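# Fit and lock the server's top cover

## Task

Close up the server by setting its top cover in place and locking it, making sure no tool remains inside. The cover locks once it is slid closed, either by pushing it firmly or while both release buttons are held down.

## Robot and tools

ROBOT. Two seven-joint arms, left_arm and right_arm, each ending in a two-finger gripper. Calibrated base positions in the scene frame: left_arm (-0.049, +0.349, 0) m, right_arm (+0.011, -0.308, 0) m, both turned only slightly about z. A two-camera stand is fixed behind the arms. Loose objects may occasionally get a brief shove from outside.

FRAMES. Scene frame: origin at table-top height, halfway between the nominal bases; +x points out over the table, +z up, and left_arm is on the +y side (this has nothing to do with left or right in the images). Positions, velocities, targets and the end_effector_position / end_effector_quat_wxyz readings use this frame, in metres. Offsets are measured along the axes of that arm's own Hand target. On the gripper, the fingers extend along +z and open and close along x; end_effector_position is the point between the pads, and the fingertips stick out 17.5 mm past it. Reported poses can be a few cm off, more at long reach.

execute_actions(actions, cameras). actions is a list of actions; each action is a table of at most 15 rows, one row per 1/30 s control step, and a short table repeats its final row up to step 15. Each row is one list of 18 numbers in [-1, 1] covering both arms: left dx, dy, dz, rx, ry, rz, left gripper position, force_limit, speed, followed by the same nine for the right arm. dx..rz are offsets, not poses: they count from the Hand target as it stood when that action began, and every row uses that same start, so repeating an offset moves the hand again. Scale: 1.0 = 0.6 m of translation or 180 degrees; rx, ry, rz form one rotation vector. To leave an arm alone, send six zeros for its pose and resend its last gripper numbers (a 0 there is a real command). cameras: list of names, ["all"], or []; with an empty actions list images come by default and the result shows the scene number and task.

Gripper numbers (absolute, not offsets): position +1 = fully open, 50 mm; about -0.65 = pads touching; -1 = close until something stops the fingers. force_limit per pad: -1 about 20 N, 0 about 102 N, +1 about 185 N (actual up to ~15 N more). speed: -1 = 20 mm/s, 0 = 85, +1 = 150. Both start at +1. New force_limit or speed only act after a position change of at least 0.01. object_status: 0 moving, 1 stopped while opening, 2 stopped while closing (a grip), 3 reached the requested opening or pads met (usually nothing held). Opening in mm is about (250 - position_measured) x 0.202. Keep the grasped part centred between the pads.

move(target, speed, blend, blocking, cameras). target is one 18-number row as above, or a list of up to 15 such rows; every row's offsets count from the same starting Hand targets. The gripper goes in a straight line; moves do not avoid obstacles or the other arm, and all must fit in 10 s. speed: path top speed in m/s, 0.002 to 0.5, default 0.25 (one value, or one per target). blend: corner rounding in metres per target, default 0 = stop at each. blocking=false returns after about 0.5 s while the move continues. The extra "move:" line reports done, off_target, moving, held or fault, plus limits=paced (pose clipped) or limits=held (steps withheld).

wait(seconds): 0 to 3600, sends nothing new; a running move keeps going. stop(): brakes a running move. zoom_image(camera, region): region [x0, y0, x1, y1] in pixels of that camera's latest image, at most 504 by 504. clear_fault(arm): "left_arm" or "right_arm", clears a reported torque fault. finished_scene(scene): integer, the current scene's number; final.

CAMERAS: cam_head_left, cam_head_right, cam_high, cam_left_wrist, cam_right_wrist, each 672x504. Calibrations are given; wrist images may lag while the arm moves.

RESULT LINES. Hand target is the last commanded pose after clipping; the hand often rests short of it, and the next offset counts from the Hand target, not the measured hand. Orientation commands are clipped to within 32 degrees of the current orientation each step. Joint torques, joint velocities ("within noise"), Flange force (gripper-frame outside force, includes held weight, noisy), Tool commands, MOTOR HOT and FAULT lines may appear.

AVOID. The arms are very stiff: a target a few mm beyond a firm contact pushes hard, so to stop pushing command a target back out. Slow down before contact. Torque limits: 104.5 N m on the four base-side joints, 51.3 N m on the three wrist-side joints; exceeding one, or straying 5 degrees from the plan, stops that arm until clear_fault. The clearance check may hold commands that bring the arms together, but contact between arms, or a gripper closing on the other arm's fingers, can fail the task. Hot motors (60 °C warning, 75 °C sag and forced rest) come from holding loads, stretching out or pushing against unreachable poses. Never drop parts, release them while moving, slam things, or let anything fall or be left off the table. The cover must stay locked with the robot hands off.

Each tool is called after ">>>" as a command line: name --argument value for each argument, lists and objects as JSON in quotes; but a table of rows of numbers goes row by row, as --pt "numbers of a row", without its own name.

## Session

Scene 1 is done. Starting scene 2 with a look.

>>> execute_actions --actions '[]'

>>> zoom_image --camera "cam_head_left" --region '[60, 130, 560, 430]'

>>> zoom_image --camera "cam_high" --region '[100, 100, 560, 440]'

Scene clock: 0.00 s.
left_arm: end_effector_position=(+0.0948, +0.1617, +0.1848) position_measured=4 object_status=3 end_effector_quat_wxyz=(+0.042, +0.685, +0.090, -0.722) | right_arm: end_effector_position=(+0.7489, -0.0094, +0.1713) position_measured=2 object_status=3 end_effector_quat_wxyz=(+0.316, -0.345, +0.876, +0.119)
Joint positions: left_arm=[0.006 1.146 0.23 1.682 0.365 1.849 0.383] | right_arm=[0.04 0.941 -0.693 1.136 0.476 0.565 3.304]
Joint velocities: within noise
Joint torques (N m): no reading
Flange force (N): no reading
Hand target: left_arm +0.0948, +0.1617, +0.1848; +0.042, +0.685, +0.090, -0.722 | right_arm +0.7489, -0.0094, +0.1713; +0.316, -0.345, +0.876, +0.119
Tool commands: left_gripper/position=+1.0 left_gripper/force_limit=+1.0 left_gripper/speed=+1.0 right_gripper/position=+1.0 right_gripper/force_limit=+1.0 right_gripper/speed=+1.0
camera_calibration:
cam_left_wrist: T_world_to_cam=[[-0.03371, 0.02882, -0.99902, 0.18461], [0.17257, -0.9844, -0.03422, 0.21326], [-0.98442, -0.17355, 0.02821, 0.2837]] pos_world=[0.24871, 0.25385, 0.18372]
cam_right_wrist: T_world_to_cam=[[-0.55765, -0.51631, -0.64996, 0.52362], [-0.68305, 0.73035, 0.00586, 0.56639], [0.47168, 0.44722, -0.75994, -0.05236]] pos_world=[0.70356, -0.11989, 0.29723]

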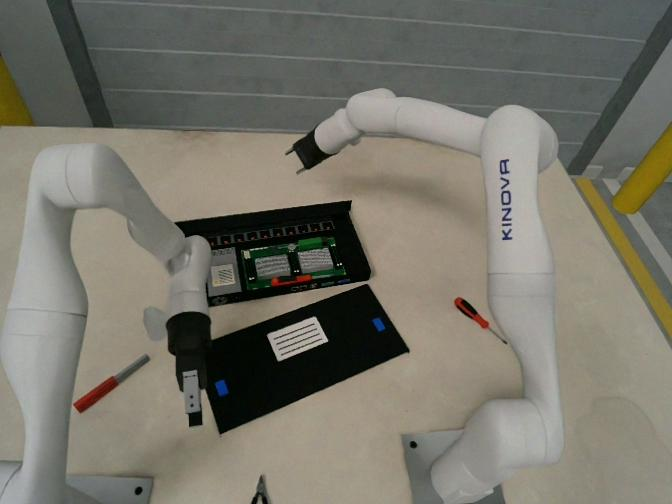

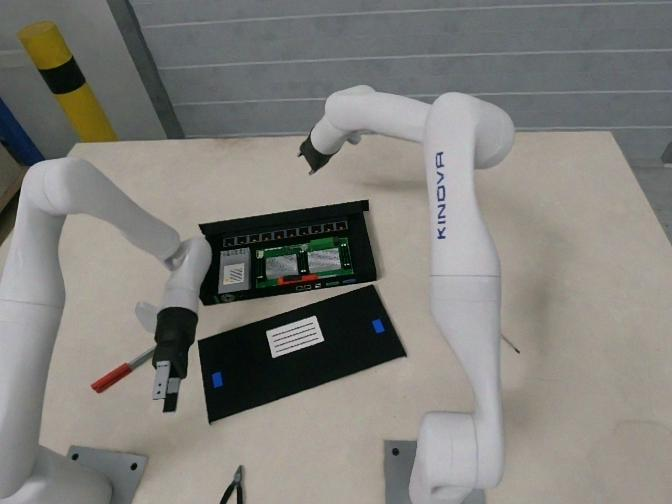

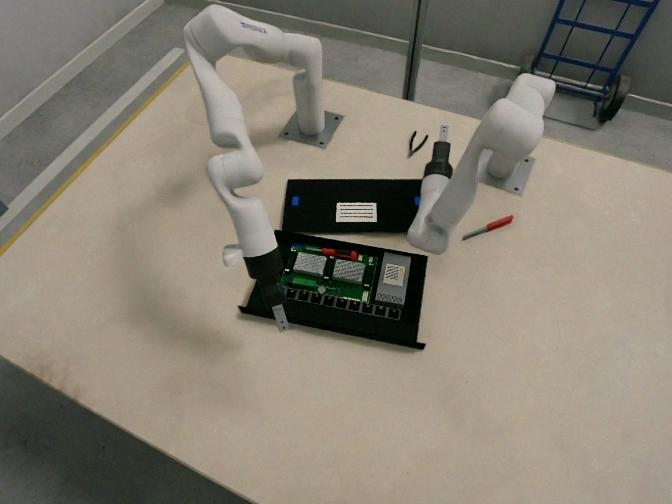

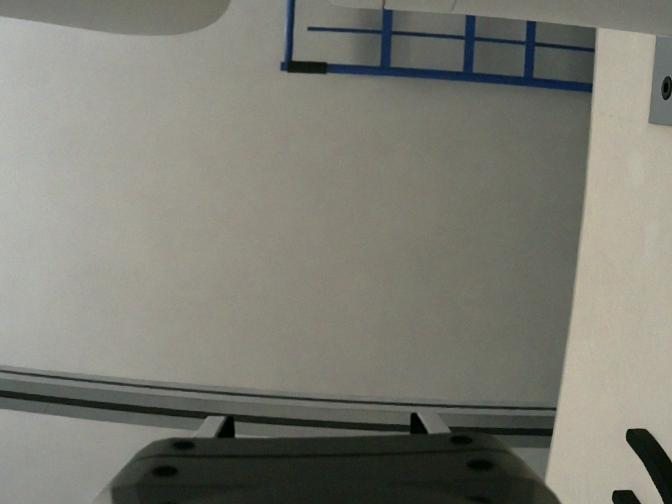

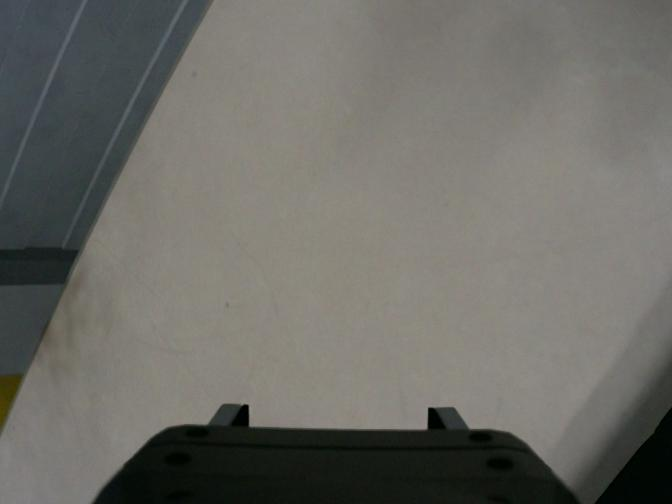

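Scaled by 1.008 from the camera's image (finer frame: 960x720).

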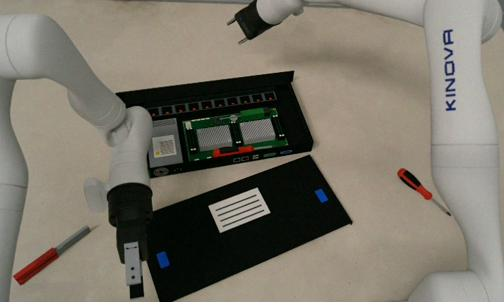

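Scaled by 1.096 from the camera's image (finer frame: 960x720).

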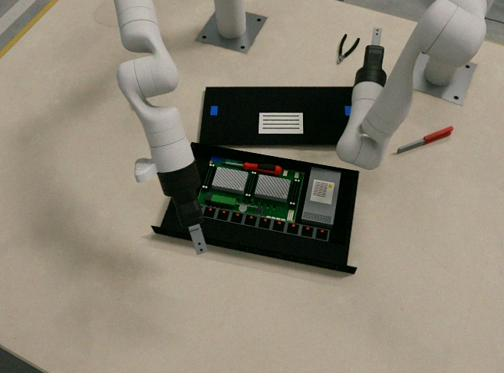

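>>> move --target '[-0.2512,0.0942,-0.0273,-0.0253,0.7646,0.0161,1,1,1,0.1797,0.1627,-0.255,-0.2823,0.0748,-0.784,-0.2,-0.5,0]' --speed 0.4 --cameras '["cam_left_wrist","cam_right_wrist"]'

>>> zoom_image --camera "cam_right_wrist" --region '[180, 0, 620, 440]'

Scene clock: 53.17 s.
left_arm: end_effector_position=(+0.1302, +0.0999, +0.3301) position_measured=4 object_status=3 end_effector_quat_wxyz=(-0.034, +0.920, +0.080, +0.381) | right_arm: end_effector_position=(+0.5498, -0.0600, +0.2200) position_measured=182 object_status=3 end_effector_quat_wxyz=(+0.000, +0.995, +0.102, +0.000)
Joint positions: left_arm=[0.645 0.016 0.99 2.029 -0.764 1.441 2.107] | right_arm=[-0.022 0.926 -1.14 0.96 0.816 1.643 5.587]
Joint torques (N m): left_arm=[1.98 -6.09 1.23 -7.46 -1.96 1.48 0.26] | right_arm=[0.77 -22.19 -6.17 -5.88 0.16 -0.17 -0.05]
Flange force (N): left_arm=[9.9 -4.7 2.6] | right_arm=[3.8 -2.4 -3.8]
Hand target: left_arm +0.1302, +0.0999, +0.3301; -0.034, +0.920, +0.080, +0.381 | right_arm +0.5498, -0.0601, +0.2200; +0.000, +0.995, +0.102, +0.000
Off the commanded pose: left_arm 0.000 m, 0 deg | right_arm 0.000 m, 0 deg.
move: done
cam_left_wrist: T_world_to_cam=[[0.68917, 0.08231, 0.71991, -0.33403], [0.15662, -0.98696, -0.03709, 0.15462], [0.70747, 0.13831, -0.69308, 0.29039]] pos_world=[0.00055, 0.13993, 0.44747]
cam_right_wrist: T_world_to_cam=[[0.98032, 0.19651, -0.01907, -0.52345], [0.19681, -0.98032, 0.01576, -0.12145], [-0.0156, -0.0192, -0.99969, 0.39383]] pos_world=[0.5432, -0.00864, 0.38564]

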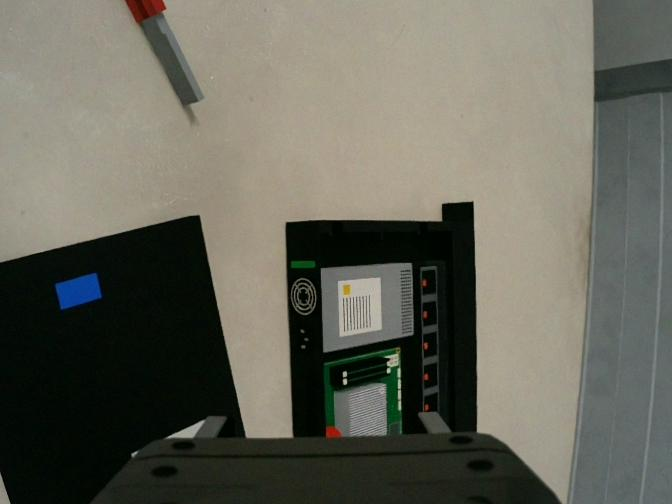

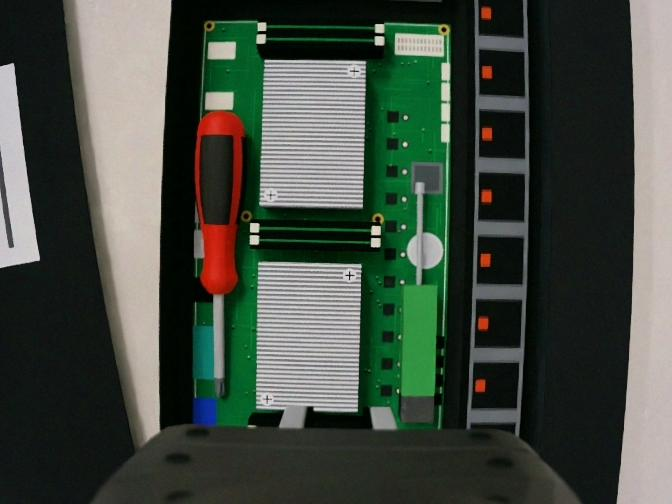

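Scaled by 1.145.

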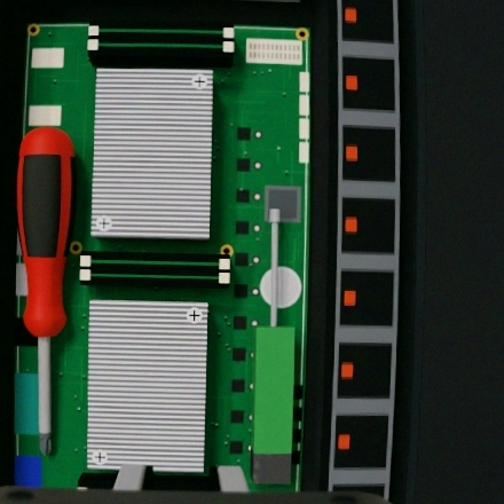

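>>> move --pt "-0.269 0.2653 0.2263 0.0545 0.1661 -0.0315 1 1 1 -0.1133 -0.012 0.2417 0 0 -0.0078 -0.37 -0.5 0" --pt "-0.3297 0.2608 0.3367 0.0545 0.1661 -0.0315 1 1 1 -0.1133 -0.012 0.2417 0 0 -0.0078 -0.37 -0.5 0" --speed '[0.4,0.15]' --blend '[0.02,0]' --cameras '["cam_left_wrist","cam_right_wrist"]'

>>> zoom_image --camera "cam_right_wrist" --region '[220, 220, 460, 440]'

>>> zoom_image --camera "cam_left_wrist" --region '[150, 200, 390, 440]'

Scene clock: 89.43 s.
left_arm: end_effector_position=(+0.1604, -0.0536, +0.0473) position_measured=4 object_status=3 end_effector_quat_wxyz=(-0.112, +0.780, +0.146, +0.599) | right_arm: end_effector_position=(+0.4818, -0.0669, +0.0750) position_measured=208 object_status=3 end_effector_quat_wxyz=(+0.000, +0.993, +0.114, +0.000)
Joint positions: left_arm=[1.335 1.33 0.522 1.495 -1.34 1.886 2.952] | right_arm=[0.082 0.991 -1.112 1.478 0.913 1.248 5.331]
Joint torques (N m): left_arm=[1.88 -21.73 3.14 -1.44 -0.46 3.47 0.24] | right_arm=[0.82 -19.6 -7.67 -4.77 0.11 -0.22 -0.05]
Flange force (N): left_arm=[2.1 2.8 3.2] | right_arm=[3.0 -2.6 -2.4]
Hand target: left_arm +0.1604, -0.0536, +0.0473; -0.112, +0.780, +0.146, +0.599 | right_arm +0.4818, -0.0669, +0.0750; +0.000, +0.993, +0.114, +0.000
Off the commanded pose: left_arm 0.000 m, 0 deg | right_arm 0.000 m, 0 deg.
move: done
cam_left_wrist: T_world_to_cam=[[0.23797, 0.05103, 0.96993, -0.07984], [0.36447, -0.93034, -0.04048, -0.04224], [0.9003, 0.36314, -0.23999, 0.05396]] pos_world=[-0.01418, -0.05482, 0.08868]
cam_right_wrist: T_world_to_cam=[[0.97522, 0.22041, -0.01907, -0.4542], [0.22072, -0.97521, 0.0158, -0.12364], [-0.01512, -0.01962, -0.99969, 0.24742]] pos_world=[0.47398, -0.01561, 0.24064]

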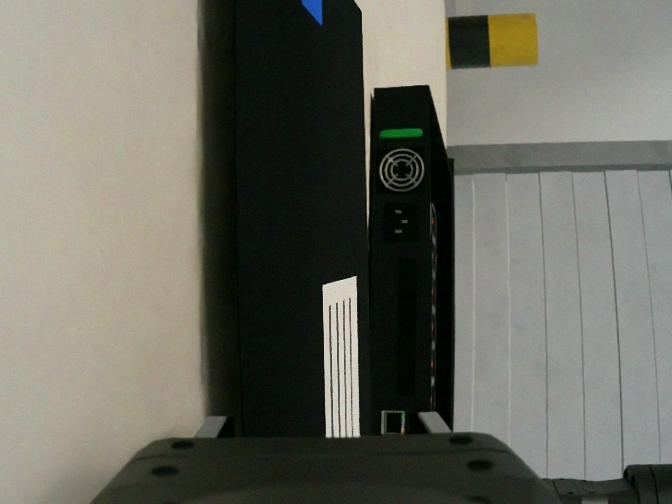

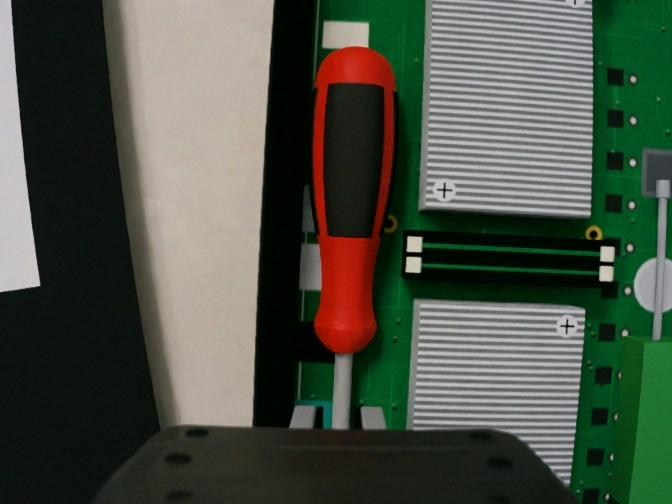

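Scaled by 2.100.

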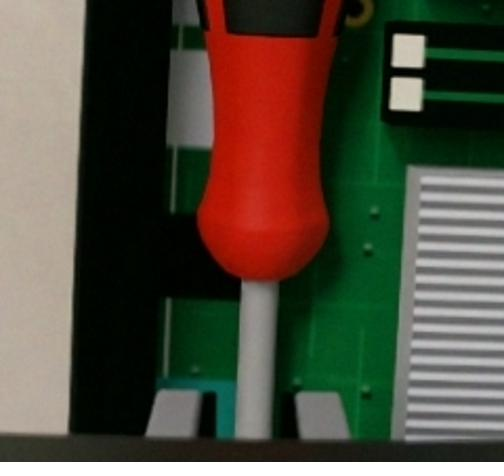

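Scaled by 2.100.

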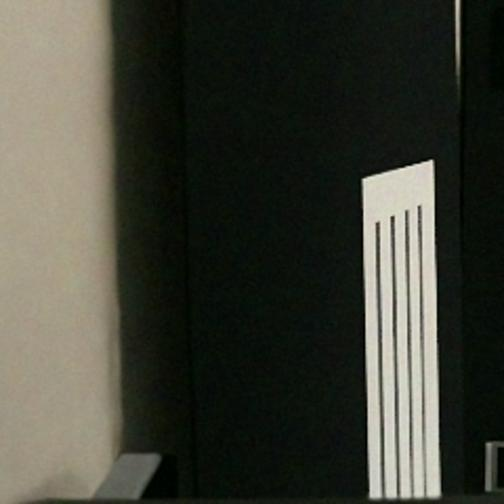

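>>> zoom_image --camera "cam_left_wrist" --region '[190, 330, 290, 440]'

>>> zoom_image --camera "cam_left_wrist" --region '[180, 0, 380, 160]'

Scaled by 4.582.

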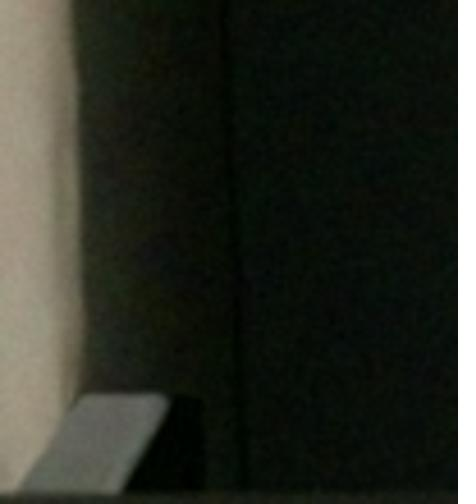

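Scaled by 2.520.

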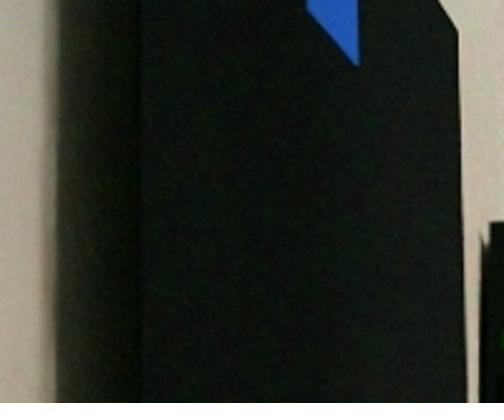

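>>> move --pt "-0.0119 0 0.0032 0 0 0 1 1 1 0.0007 0 0.0583 0 0 0 -0.4 -0.5 0" --pt "-0.0119 0 0.0032 0 0 0 1 1 1 0.0007 0 0.0747 0 0 0 -0.4 -0.5 0" --pt "-0.0119 0 0.0032 0 0 0 1 1 1 0.0007 0 0.0748 0 0 0 -1 -0.5 -0.5" --pt "-0.0119 0 0.0032 0 0 0 1 1 1 0.0007 0 -0.0917 0 0 0 -1 -0.5 -0.5" --pt "-0.0119 0 0.0032 0 0 0 1 1 1 -0.0263 0.6152 -0.0917 0 0 0 -1 -0.5 -0.5" --pt "-0.0119 0 0.0032 0 0 0 1 1 1 -0.0263 0.6152 0.0875 0 0 0 -1 -0.5 -0.5" --speed '[0.15,0.04,0.04,0.15,0.4,0.12]' --blend '[0.005,0,0,0.02,0.02,0]' --cameras '["cam_left_wrist","cam_right_wrist"]'

>>> zoom_image --camera "cam_left_wrist" --region '[190, 330, 290, 440]'

Scene clock: 125.77 s.
left_arm: end_effector_position=(+0.1603, -0.0536, +0.0399) position_measured=4 object_status=3 end_effector_quat_wxyz=(-0.112, +0.780, +0.146, +0.599) | right_arm: end_effector_position=(+0.5502, -0.4300, +0.0228) position_measured=227 object_status=2 end_effector_quat_wxyz=(+0.000, +0.993, +0.114, +0.000)
Joint positions: left_arm=[1.337 1.346 0.518 1.487 -1.344 1.882 2.957] | right_arm=[0.741 1.108 -1.085 1.419 1.004 1.218 6.019]
Joint torques (N m): left_arm=[1.89 -21.91 3.07 -1.42 -0.39 3.5 0.22] | right_arm=[0.78 -21.21 -8.23 -4.12 0.11 -0.19 -0.07]
Flange force (N): left_arm=[1.8 2.7 3.3] | right_arm=[3.8 0.2 -1.6]
Hand target: left_arm +0.1603, -0.0536, +0.0399; -0.112, +0.780, +0.146, +0.599 | right_arm +0.5501, -0.4300, +0.0228; +0.000, +0.993, +0.114, +0.000
Off the commanded pose: left_arm 0.000 m, 0 deg | right_arm 0.000 m, 0 deg.
move: done; blend cut to 0.0049 m at target 1
cam_left_wrist: T_world_to_cam=[[0.23791, 0.0509, 0.96995, -0.07255], [0.36453, -0.93031, -0.04059, -0.04249], [0.90029, 0.36323, -0.23989, 0.05225]] pos_world=[-0.01428, -0.05482, 0.08118]
cam_right_wrist: T_world_to_cam=[[0.97519, 0.22053, -0.01908, -0.44171], [0.22084, -0.97518, 0.0158, -0.49204], [-0.01512, -0.01962, -0.99969, 0.18915]] pos_world=[0.54228, -0.37871, 0.18844]

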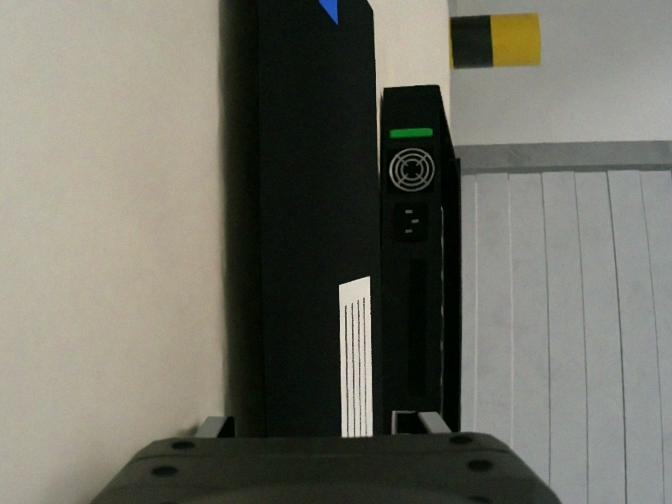

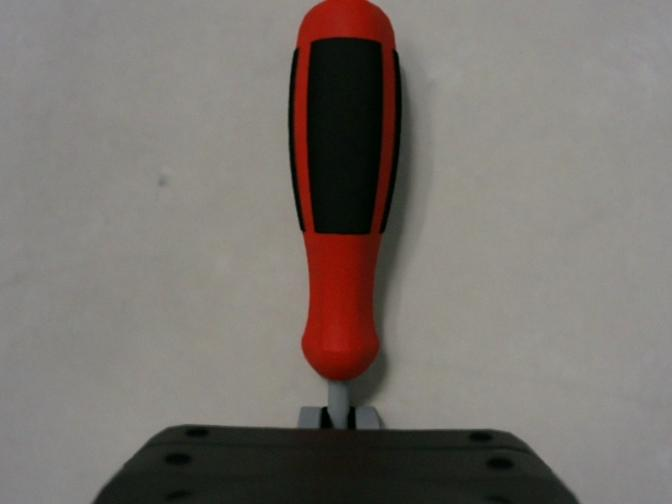

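Scaled by 4.582.

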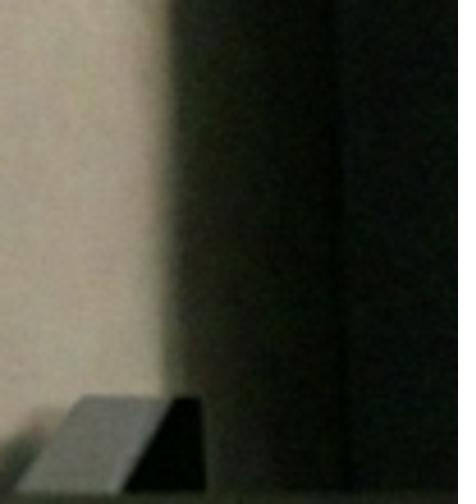

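>>> move --pt "0.0105 0 0.042 0 0.0167 0 1 1 1 0 0 0.0033 0 0 0 -1 -0.5 -0.5" --pt "0.0105 0 0.042 0 0.0167 0 1 1 1 0 0 0.0034 0 0 0 -0.32 -0.5 -0.5" --pt "0.0105 0 0.042 0 0.0167 0 1 1 1 0 0 -0.1787 0 0 0.0028 -0.32 -0.5 -0.5" --pt "0.0105 0 0.042 0 0.0167 0 1 1 1 0.2129 -0.6688 -0.1787 0 0 0.0028 -0.32 -0.5 -0.5" --pt "0.0105 0 0.042 0 0.0167 0 1 1 1 0.2129 -0.6688 -0.087 0 0 0.0028 -0.32 -0.5 -0.5" --speed '[0.03,0.02,0.2,0.4,0.2]' --blend '[0,0,0.02,0.02,0]' --cameras '["cam_left_wrist","cam_right_wrist"]'

>>> zoom_image --camera "cam_left_wrist" --region '[190, 330, 290, 440]'

>>> zoom_image --camera "cam_right_wrist" --region '[220, 220, 460, 440]'

Scene clock: 147.03 s.
left_arm: end_effector_position=(+0.1846, -0.0442, +0.0395) position_measured=4 object_status=3 end_effector_quat_wxyz=(-0.116, +0.764, +0.143, +0.619) | right_arm: end_effector_position=(+0.5836, -0.0102, +0.0746) position_measured=200 object_status=3 end_effector_quat_wxyz=(+0.000, +0.994, +0.110, +0.000)
Joint positions: left_arm=[1.315 1.365 0.478 1.507 -1.373 1.882 2.97] | right_arm=[-0.128 1.162 -1.063 0.922 0.94 1.456 5.562]
Joint torques (N m): left_arm=[1.88 -21.87 2.72 -1.1 -0.35 3.56 0.23] | right_arm=[0.75 -24.87 -6.44 -4.85 0.17 -0.21 -0.08]
Flange force (N): left_arm=[1.2 3.1 3.4] | right_arm=[4.5 -2.5 -3.2]
Hand target: left_arm +0.1846, -0.0442, +0.0395; -0.116, +0.764, +0.143, +0.619 | right_arm +0.5835, -0.0102, +0.0747; +0.000, +0.994, +0.110, +0.000
Off the commanded pose: left_arm 0.000 m, 0 deg | right_arm 0.000 m, 0 deg.
move: done
cam_left_wrist: T_world_to_cam=[[0.19015, 0.03242, 0.98122, -0.07091], [0.36644, -0.92957, -0.0403, -0.04303], [0.9108, 0.36722, -0.18864, 0.02308]] pos_world=[0.00823, -0.04617, 0.0722]
cam_right_wrist: T_world_to_cam=[[0.97715, 0.21168, -0.01917, -0.56707], [0.21198, -0.97715, 0.0158, -0.08582], [-0.01539, -0.0195, -0.99969, 0.24983]] pos_world=[0.57615, 0.04104, 0.24024]

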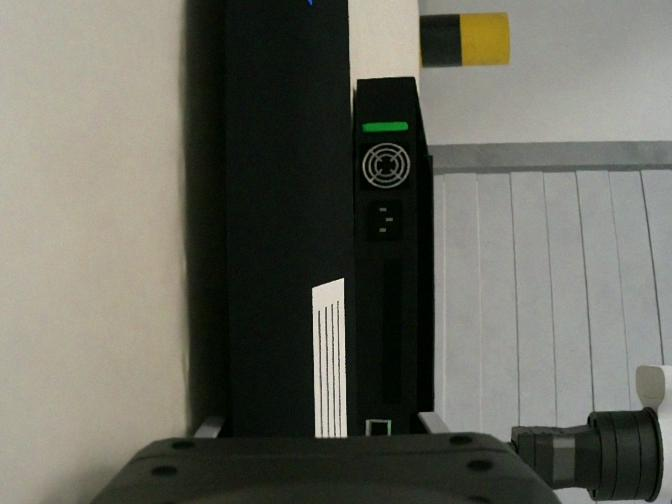

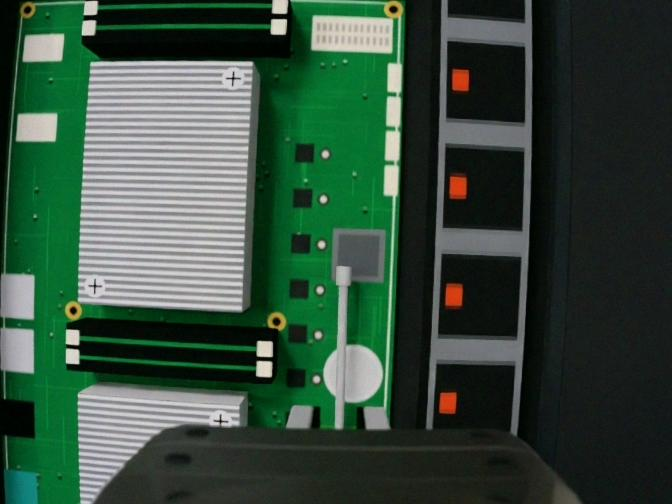

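Scaled by 4.582.

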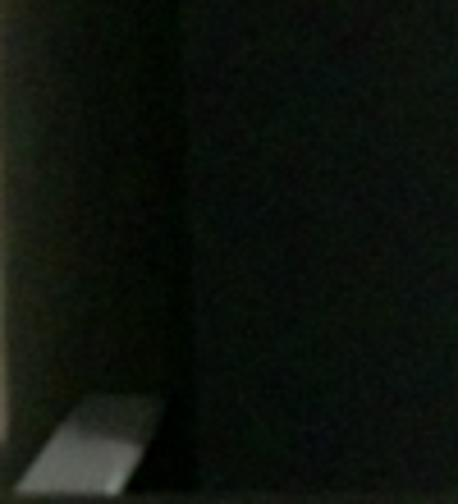

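Scaled by 2.100.

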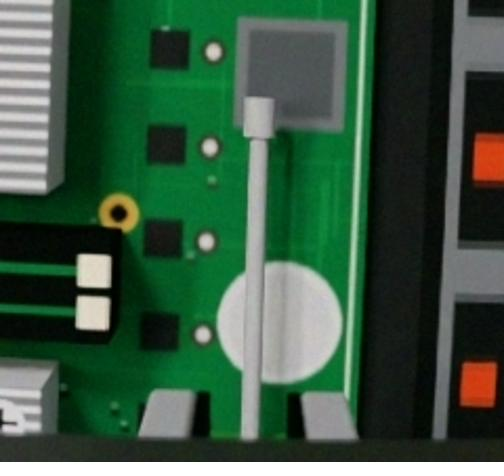

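>>> move --pt "0 0 0 0 0 0 1 1 1 -0.0008 0 0.0578 0 0 0 -0.32 -0.5 -0.5" --pt "0 0 0 0 0 0 1 1 1 -0.0008 0 0.0742 0 0 0 -0.32 -0.5 -0.5" --pt "0 0 0 0 0 0 1 1 1 -0.0008 0 0.0743 0 0 0 -1 -0.5 -0.5" --pt "0.072 0 0.0002 0 -0.0444 0 1 1 1 -0.0008 0 -0.0922 0 0 0 -1 -0.5 -0.5" --pt "0.072 0 0.0002 0 -0.0444 0 1 1 1 -0.0773 0.6997 -0.0922 0 0 0 -1 -0.5 -0.5" --pt "0.072 0 0.0002 0 -0.0444 0 1 1 1 -0.0773 0.6997 0.0853 0 0 0 -1 -0.5 -0.5" --speed '[0.15,0.04,0.04,0.07,0.4,0.12]' --blend '[0.005,0,0,0,0.02,0]' --cameras '["cam_left_wrist","cam_right_wrist","cam_high"]'

>>> zoom_image --camera "cam_left_wrist" --region '[170, 300, 340, 440]'

>>> zoom_image --camera "cam_high" --region '[200, 120, 460, 370]'

Scene clock: 164.47 s.
left_arm: end_effector_position=(+0.1930, -0.0409, +0.0817) position_measured=3 object_status=3 end_effector_quat_wxyz=(-0.106, +0.805, +0.151, +0.564) | right_arm: end_effector_position=(+0.6299, -0.4301, +0.0238) position_measured=251 object_status=3 end_effector_quat_wxyz=(+0.000, +0.994, +0.110, +0.000)
Joint positions: left_arm=[1.223 1.187 0.562 1.635 -1.349 1.815 2.92] | right_arm=[0.578 1.197 -1.03 1.05 0.964 1.335 6.174]
Joint torques (N m): left_arm=[2.04 -22.56 3.1 -1.7 -0.56 4.35 0.22] | right_arm=[0.78 -24.33 -7.03 -4.52 0.1 -0.15 -0.05]
Flange force (N): left_arm=[-0.8 3.2 4.9] | right_arm=[4.4 0.5 -2.5]
Hand target: left_arm +0.1930, -0.0409, +0.0817; -0.106, +0.805, +0.151, +0.564 | right_arm +0.6299, -0.4301, +0.0238; +0.000, +0.994, +0.110, +0.000
Off the commanded pose: left_arm 0.000 m, 0 deg | right_arm 0.000 m, 0 deg.
TORQUE WARNING: the torque sensor of joint 2 (shoulder) of the right arm reached its warning level (56.7 N m). A warning alone does not stop the arm.
move: done; blend cut to 0.0049 m at target 1; target 3's new numbers were sent with right_arm's hand 0.007 m and 1 deg from that target
cam_left_wrist: T_world_to_cam=[[0.31567, 0.08108, 0.9454, -0.1333], [0.36125, -0.93158, -0.04073, -0.04039], [0.87741, 0.35439, -0.32336, 0.03912]] pos_world=[0.02234, -0.04068, 0.13703]
cam_right_wrist: T_world_to_cam=[[0.97713, 0.21177, -0.01917, -0.52437], [0.21208, -0.97713, 0.0158, -0.50509], [-0.01539, -0.0195, -0.99969, 0.19157]] pos_world=[0.62245, -0.37876, 0.18943]
Images, in order (width x height): cam_high 672x504, cam_left_wrist 672x504, cam_right_wrist 672x504.

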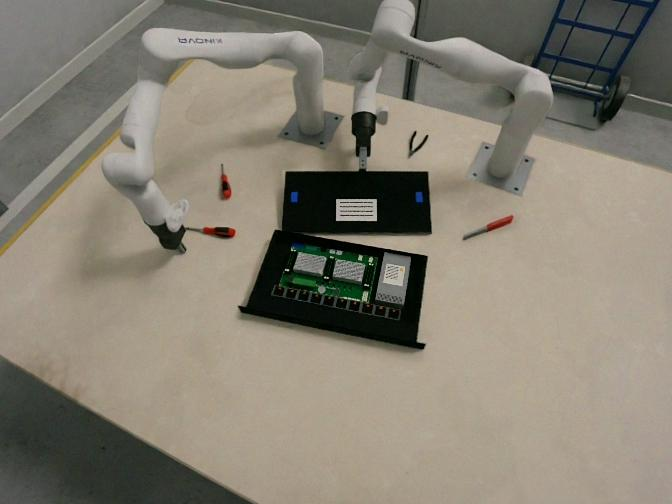

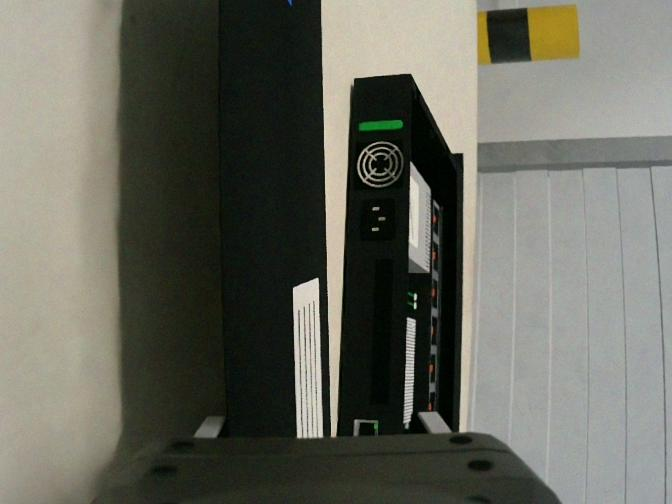

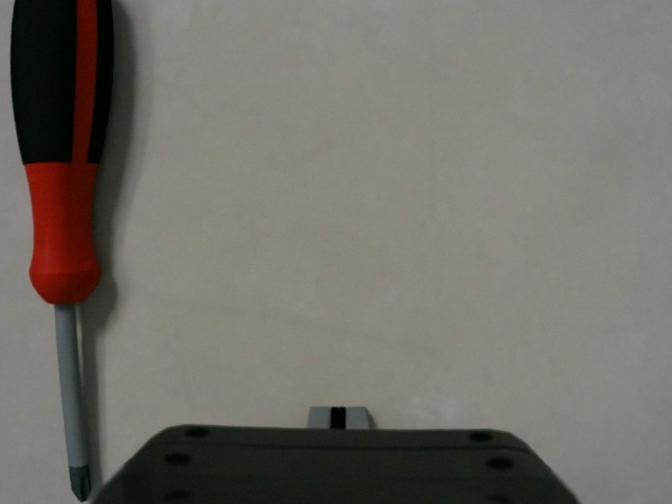

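Scaled by 2.965.

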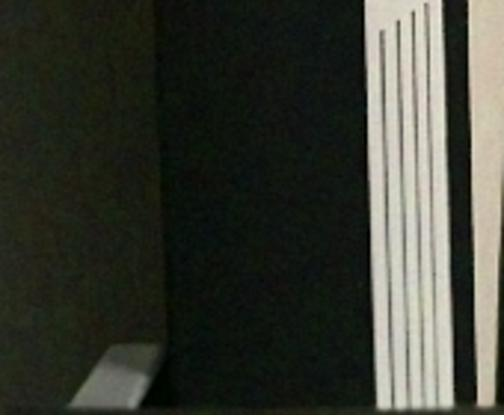

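Scaled by 1.938 from the camera's image (finer frame: 960x720).

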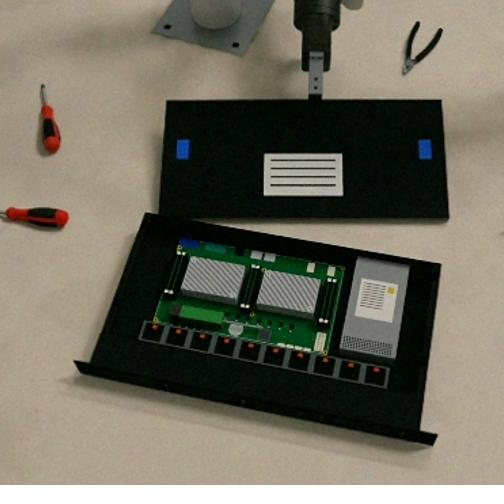

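>>> move --pt "0 0 0 0 0 0 -1 0.6 -1 0 0 -0.1333 0 0 0 -1 -0.5 -0.5" --pt "0 0 0 0 0 0 -1 0.6 -1 0.003 -0.546 -0.2937 0 0 0 0.3 -0.5 -0.5" --speed 0.2 --blend '[0.02,0]' --cameras '["cam_right_wrist","cam_left_wrist"]'

Scene clock: 216.50 s.
left_arm: end_effector_position=(+0.1930, -0.0409, +0.0817) position_measured=253 object_status=3 end_effector_quat_wxyz=(-0.106, +0.805, +0.151, +0.564) | right_arm: end_effector_position=(+0.5601, -0.1098, +0.1998) position_measured=107 object_status=3 end_effector_quat_wxyz=(+0.000, +0.994, +0.110, +0.000)
Joint positions: left_arm=[1.223 1.187 0.562 1.635 -1.349 1.815 2.92] | right_arm=[0.09 0.917 -1.117 1.055 0.795 1.568 5.661]
Joint torques (N m): left_arm=[2.52 -21.74 4.08 -1.78 -0.56 3.31 -0.05] | right_arm=[0.78 -21.73 -6.39 -5.95 0.17 -0.18 -0.11]
Flange force (N): left_arm=[1.1 2.2 5.0] | right_arm=[4.3 -2.0 -3.8]
Hand target: left_arm +0.1930, -0.0409, +0.0817; -0.106, +0.805, +0.151, +0.564 | right_arm +0.5601, -0.1098, +0.1998; +0.000, +0.994, +0.110, +0.000
Off the commanded pose: left_arm 0.000 m, 0 deg | right_arm 0.000 m, 0 deg.
move: done; blend cut to 0 m at target 1
cam_left_wrist: T_world_to_cam=[[0.31567, 0.08108, 0.9454, -0.1333], [0.36125, -0.93158, -0.04073, -0.04039], [0.87741, 0.35439, -0.32336, 0.03912]] pos_world=[0.02234, -0.04068, 0.13703]
cam_right_wrist: T_world_to_cam=[[0.97713, 0.21177, -0.01907, -0.52076], [0.21208, -0.97713, 0.01582, -0.18012], [-0.01529, -0.0195, -0.99969, 0.37253]] pos_world=[0.55275, -0.05846, 0.36534]
Images, in order (width x height): cam_left_wrist 672x504, cam_right_wrist 672x504.

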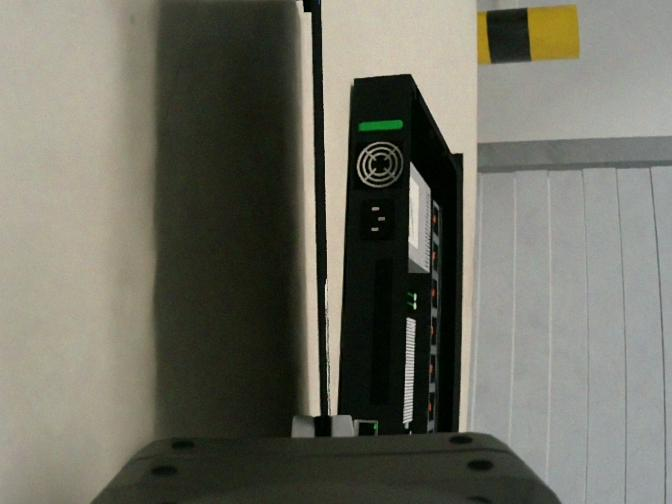

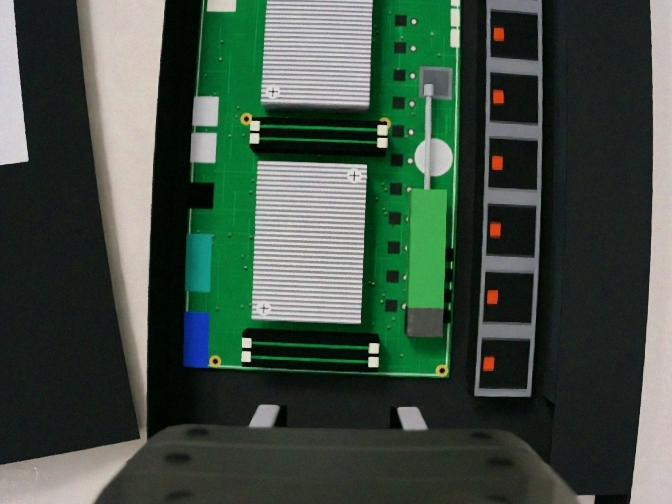

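>>> move --target '[0.0783,0,-0.0285,0,0,0,-1,0.6,-1, 0.0726,-0.0722,0.1663,0,0,0,0.15,-0.5,-0.5]' --speed 0.12 --cameras '["cam_right_wrist","cam_left_wrist"]'

Scene clock: 245.17 s.
left_arm: end_effector_position=(+0.1930, -0.0409, +0.1317) position_measured=253 object_status=3 end_effector_quat_wxyz=(-0.106, +0.805, +0.151, +0.564) | right_arm: end_effector_position=(+0.5933, -0.0581, +0.1000) position_measured=130 object_status=3 end_effector_quat_wxyz=(+0.000, +0.994, +0.110, +0.000)
Joint positions: left_arm=[1.208 1.084 0.59 1.66 -1.32 1.849 2.855] | right_arm=[-0.042 1.102 -1.044 0.961 0.888 1.462 5.632]
Joint torques (N m): left_arm=[1.9 -23.67 2.2 -2.44 -1.53 5.81 0.39] | right_arm=[0.76 -24.23 -6.44 -5.26 0.1 -0.19 -0.07]
Flange force (N): left_arm=[-3.4 2.5 5.5] | right_arm=[4.2 -2.1 -3.2]
Hand target: left_arm +0.1930, -0.0409, +0.1317; -0.106, +0.805, +0.151, +0.564 | right_arm +0.5932, -0.0581, +0.1000; +0.000, +0.994, +0.110, +0.000
Off the commanded pose: left_arm 0.000 m, 0 deg | right_arm 0.000 m, 0 deg.
move: done
cam_left_wrist: T_world_to_cam=[[0.31567, 0.08108, 0.9454, -0.18057], [0.36125, -0.93158, -0.04073, -0.03835], [0.87741, 0.35439, -0.32336, 0.05529]] pos_world=[0.02234, -0.04068, 0.18703]
cam_right_wrist: T_world_to_cam=[[0.97713, 0.21177, -0.01897, -0.56598], [0.21208, -0.97712, 0.01584, -0.13506], [-0.01519, -0.0195, -0.99969, 0.27432]] pos_world=[0.58585, -0.00676, 0.26564]
Images, in order (width x height): cam_left_wrist 672x504, cam_right_wrist 672x504.

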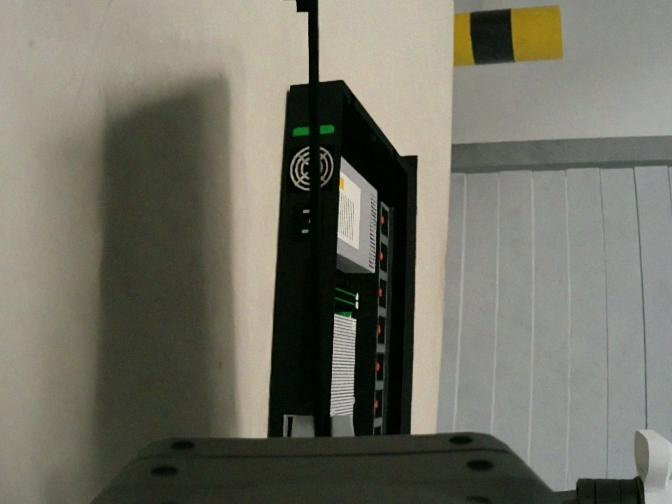

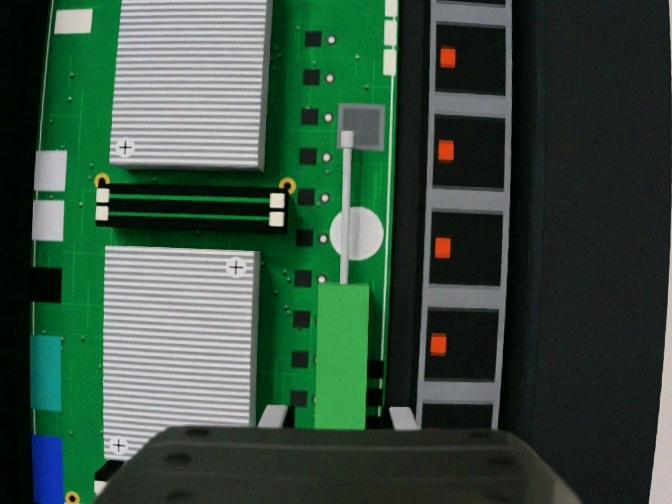

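>>> move --pt "0 0 0 0 0 0 -1 0.6 -1 0 0 0.0833 0 0 0 0.15 -0.5 -0.5" --pt "0 0 0 0 0 0 -1 0.6 -1 0 0 0.1067 0 0 0 -1 -0.5 -0.5" --speed '[0.1,0.04]' --blend '[0.005,0]' --cameras '["cam_right_wrist"]'

Scene clock: 259.23 s.
left_arm: end_effector_position=(+0.1930, -0.0409, +0.1317) position_measured=253 object_status=3 end_effector_quat_wxyz=(-0.106, +0.805, +0.151, +0.564) | right_arm: end_effector_position=(+0.5932, -0.0582, +0.0359) position_measured=164 object_status=2 end_effector_quat_wxyz=(+0.000, +0.994, +0.110, +0.000)
Joint positions: left_arm=[1.208 1.084 0.59 1.66 -1.32 1.849 2.855] | right_arm=[-0.033 1.178 -1.014 1.026 0.934 1.35 5.595]
Joint torques (N m): left_arm=[1.94 -23.68 2.16 -2.43 -1.43 5.83 0.34] | right_arm=[0.7 -24.21 -6.67 -4.7 0.17 -0.19 -0.06]
Flange force (N): left_arm=[-3.5 2.5 5.7] | right_arm=[4.0 -2.0 -3.2]
Hand target: left_arm +0.1930, -0.0409, +0.1317; -0.106, +0.805, +0.151, +0.564 | right_arm +0.5932, -0.0582, +0.0359; +0.000, +0.994, +0.110, +0.000
Off the commanded pose: left_arm 0.000 m, 0 deg | right_arm 0.000 m, 0 deg.
move: done
cam_right_wrist: T_world_to_cam=[[0.97711, 0.21189, -0.01907, -0.56714], [0.21219, -0.9771, 0.01582, -0.1342], [-0.01528, -0.01951, -0.99969, 0.2103]] pos_world=[0.58585, -0.00686, 0.20154]

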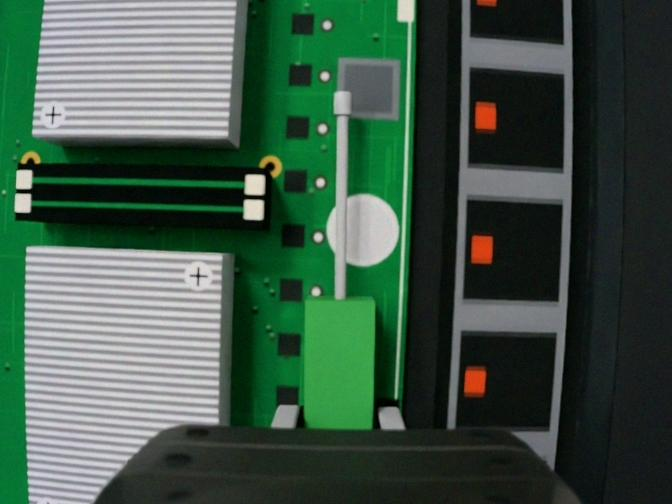

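>>> move --pt "0 0 0 0 0 0 -1 0.6 -1 0 0 -0.1568 0 0 0 -1 -0.5 -0.5" --pt "0 0 0 0 0 0 -1 0.6 -1 -0.0757 0.6181 -0.1568 0 0 0 -1 -0.5 -0.5" --pt "0.1461 0 -0.0532 -0.05882 0.11077 0.01038 -1 0.6 -1 -0.0757 0.6181 0.0023 0 0 0 -1 -0.5 -0.5" --pt "0.2637 0.0713 0.2943 -0.05882 0.11077 0.01038 -1 0.6 -1 -0.0757 0.6181 0.0107 0 0 0 0.15 -0.5 -1" --speed '[0.1,0.22,0.14,0.15]' --blend '[0.02,0.02,0.003,0]' --cameras '["cam_right_wrist","cam_head_right","cam_high"]'

Scene clock: 300.00 s.
left_arm: end_effector_position=(+0.4136, -0.0013, +0.2201) position_measured=253 object_status=3 end_effector_quat_wxyz=(-0.065, +0.704, +0.065, +0.704) | right_arm: end_effector_position=(+0.6298, -0.4300, +0.0298) position_measured=130 object_status=0 end_effector_quat_wxyz=(+0.000, +0.994, +0.110, +0.000)
Joint positions: left_arm=[0.932 1.002 0.297 1.903 -1.865 1.745 2.829] | right_arm=[0.577 1.188 -1.03 1.047 0.956 1.342 6.178]
Joint torques (N m): left_arm=[1.53 -24.4 -0.72 -3.82 -1.51 6.27 0.38] | right_arm=[0.76 -24.43 -6.94 -4.61 0.14 -0.15 -0.1]
Flange force (N): left_arm=[-4.6 1.2 5.1] | right_arm=[4.5 0.7 -2.5]
Hand target: left_arm +0.4136, -0.0013, +0.2201; -0.065, +0.704, +0.065, +0.704 | right_arm +0.6298, -0.4300, +0.0298; +0.000, +0.994, +0.110, +0.000
Off the commanded pose: left_arm 0.000 m, 0 deg | right_arm 0.000 m, 0 deg.
move: done
cam_right_wrist: T_world_to_cam=[[0.97713, 0.21177, -0.01907, -0.5243], [0.21208, -0.97713, 0.01582, -0.50509], [-0.01529, -0.0195, -0.99969, 0.1975]] pos_world=[0.62245, -0.37866, 0.19544]
Images, in order (width x height): cam_head_right 672x504, cam_high 672x504, cam_right_wrist 672x504.

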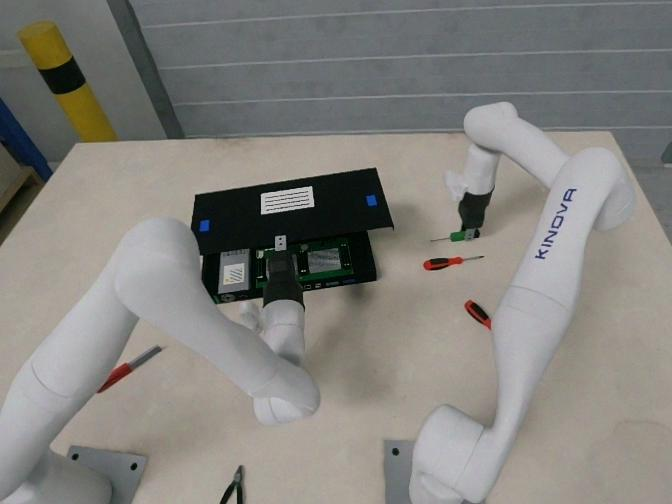

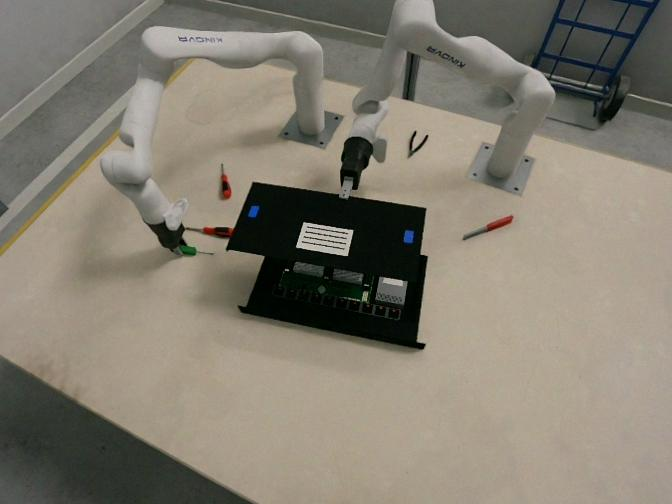

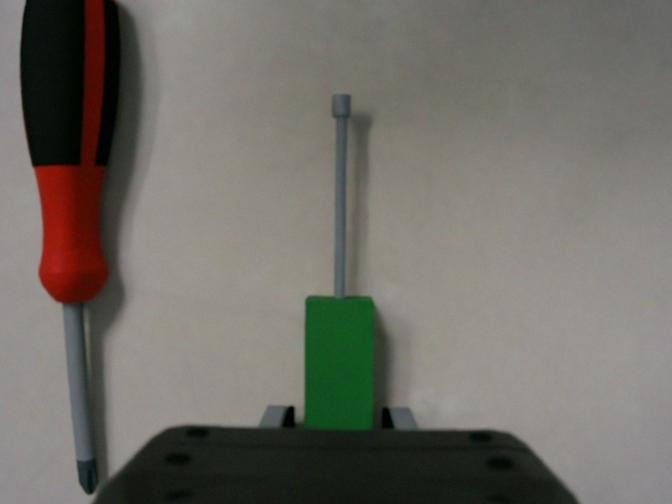

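>>> move --pt "0 0 0 0 0 0 -1 0.6 -1 0 0 -0.0833 0 0 0 0.15 -0.5 -1" --pt "-0.15 0 0 0 0 0 -1 0.6 -1 -0.0385 -0.3144 -0.2837 0 0 0.0135 0.15 -0.5 -1" --speed '[0.1,0.18]' --blend '[0.02,0]' --cameras '["cam_right_wrist"]'

Scene clock: 314.60 s.
left_arm: end_effector_position=(+0.4136, -0.0012, +0.1302) position_measured=253 object_status=3 end_effector_quat_wxyz=(-0.065, +0.704, +0.065, +0.704) | right_arm: end_effector_position=(+0.5661, -0.2508, +0.2000) position_measured=130 object_status=3 end_effector_quat_wxyz=(+0.000, +0.996, +0.089, +0.000)
Joint positions: left_arm=[0.951 1.219 0.262 1.824 -1.89 1.774 2.963] | right_arm=[0.39 0.874 -1.143 1.177 0.774 1.523 5.817]
Joint torques (N m): left_arm=[1.91 -25.13 -1.06 -2.51 -0.94 6.35 0.37] | right_arm=[0.76 -20.31 -6.64 -6.14 0.09 -0.16 -0.04]
Flange force (N): left_arm=[-5.1 1.1 5.1] | right_arm=[3.7 -1.3 -3.4]
Hand target: left_arm +0.4136, -0.0012, +0.1301; -0.065, +0.704, +0.065, +0.704 | right_arm +0.5661, -0.2508, +0.1999; +0.000, +0.996, +0.089, +0.000
Off the commanded pose: left_arm 0.000 m, 0 deg | right_arm 0.000 m, 0 deg.
move: done
cam_right_wrist: T_world_to_cam=[[0.98521, 0.17031, -0.01886, -0.5118], [0.17061, -0.98521, 0.01577, -0.29769], [-0.01589, -0.01876, -0.9997, 0.3706]] pos_world=[0.56091, -0.19917, 0.36554]

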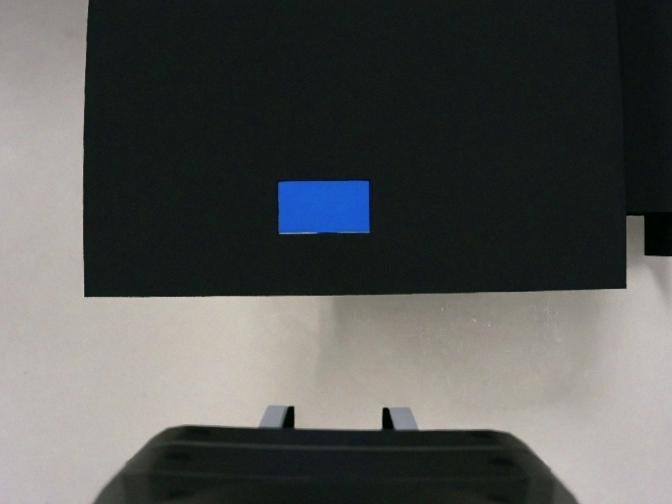

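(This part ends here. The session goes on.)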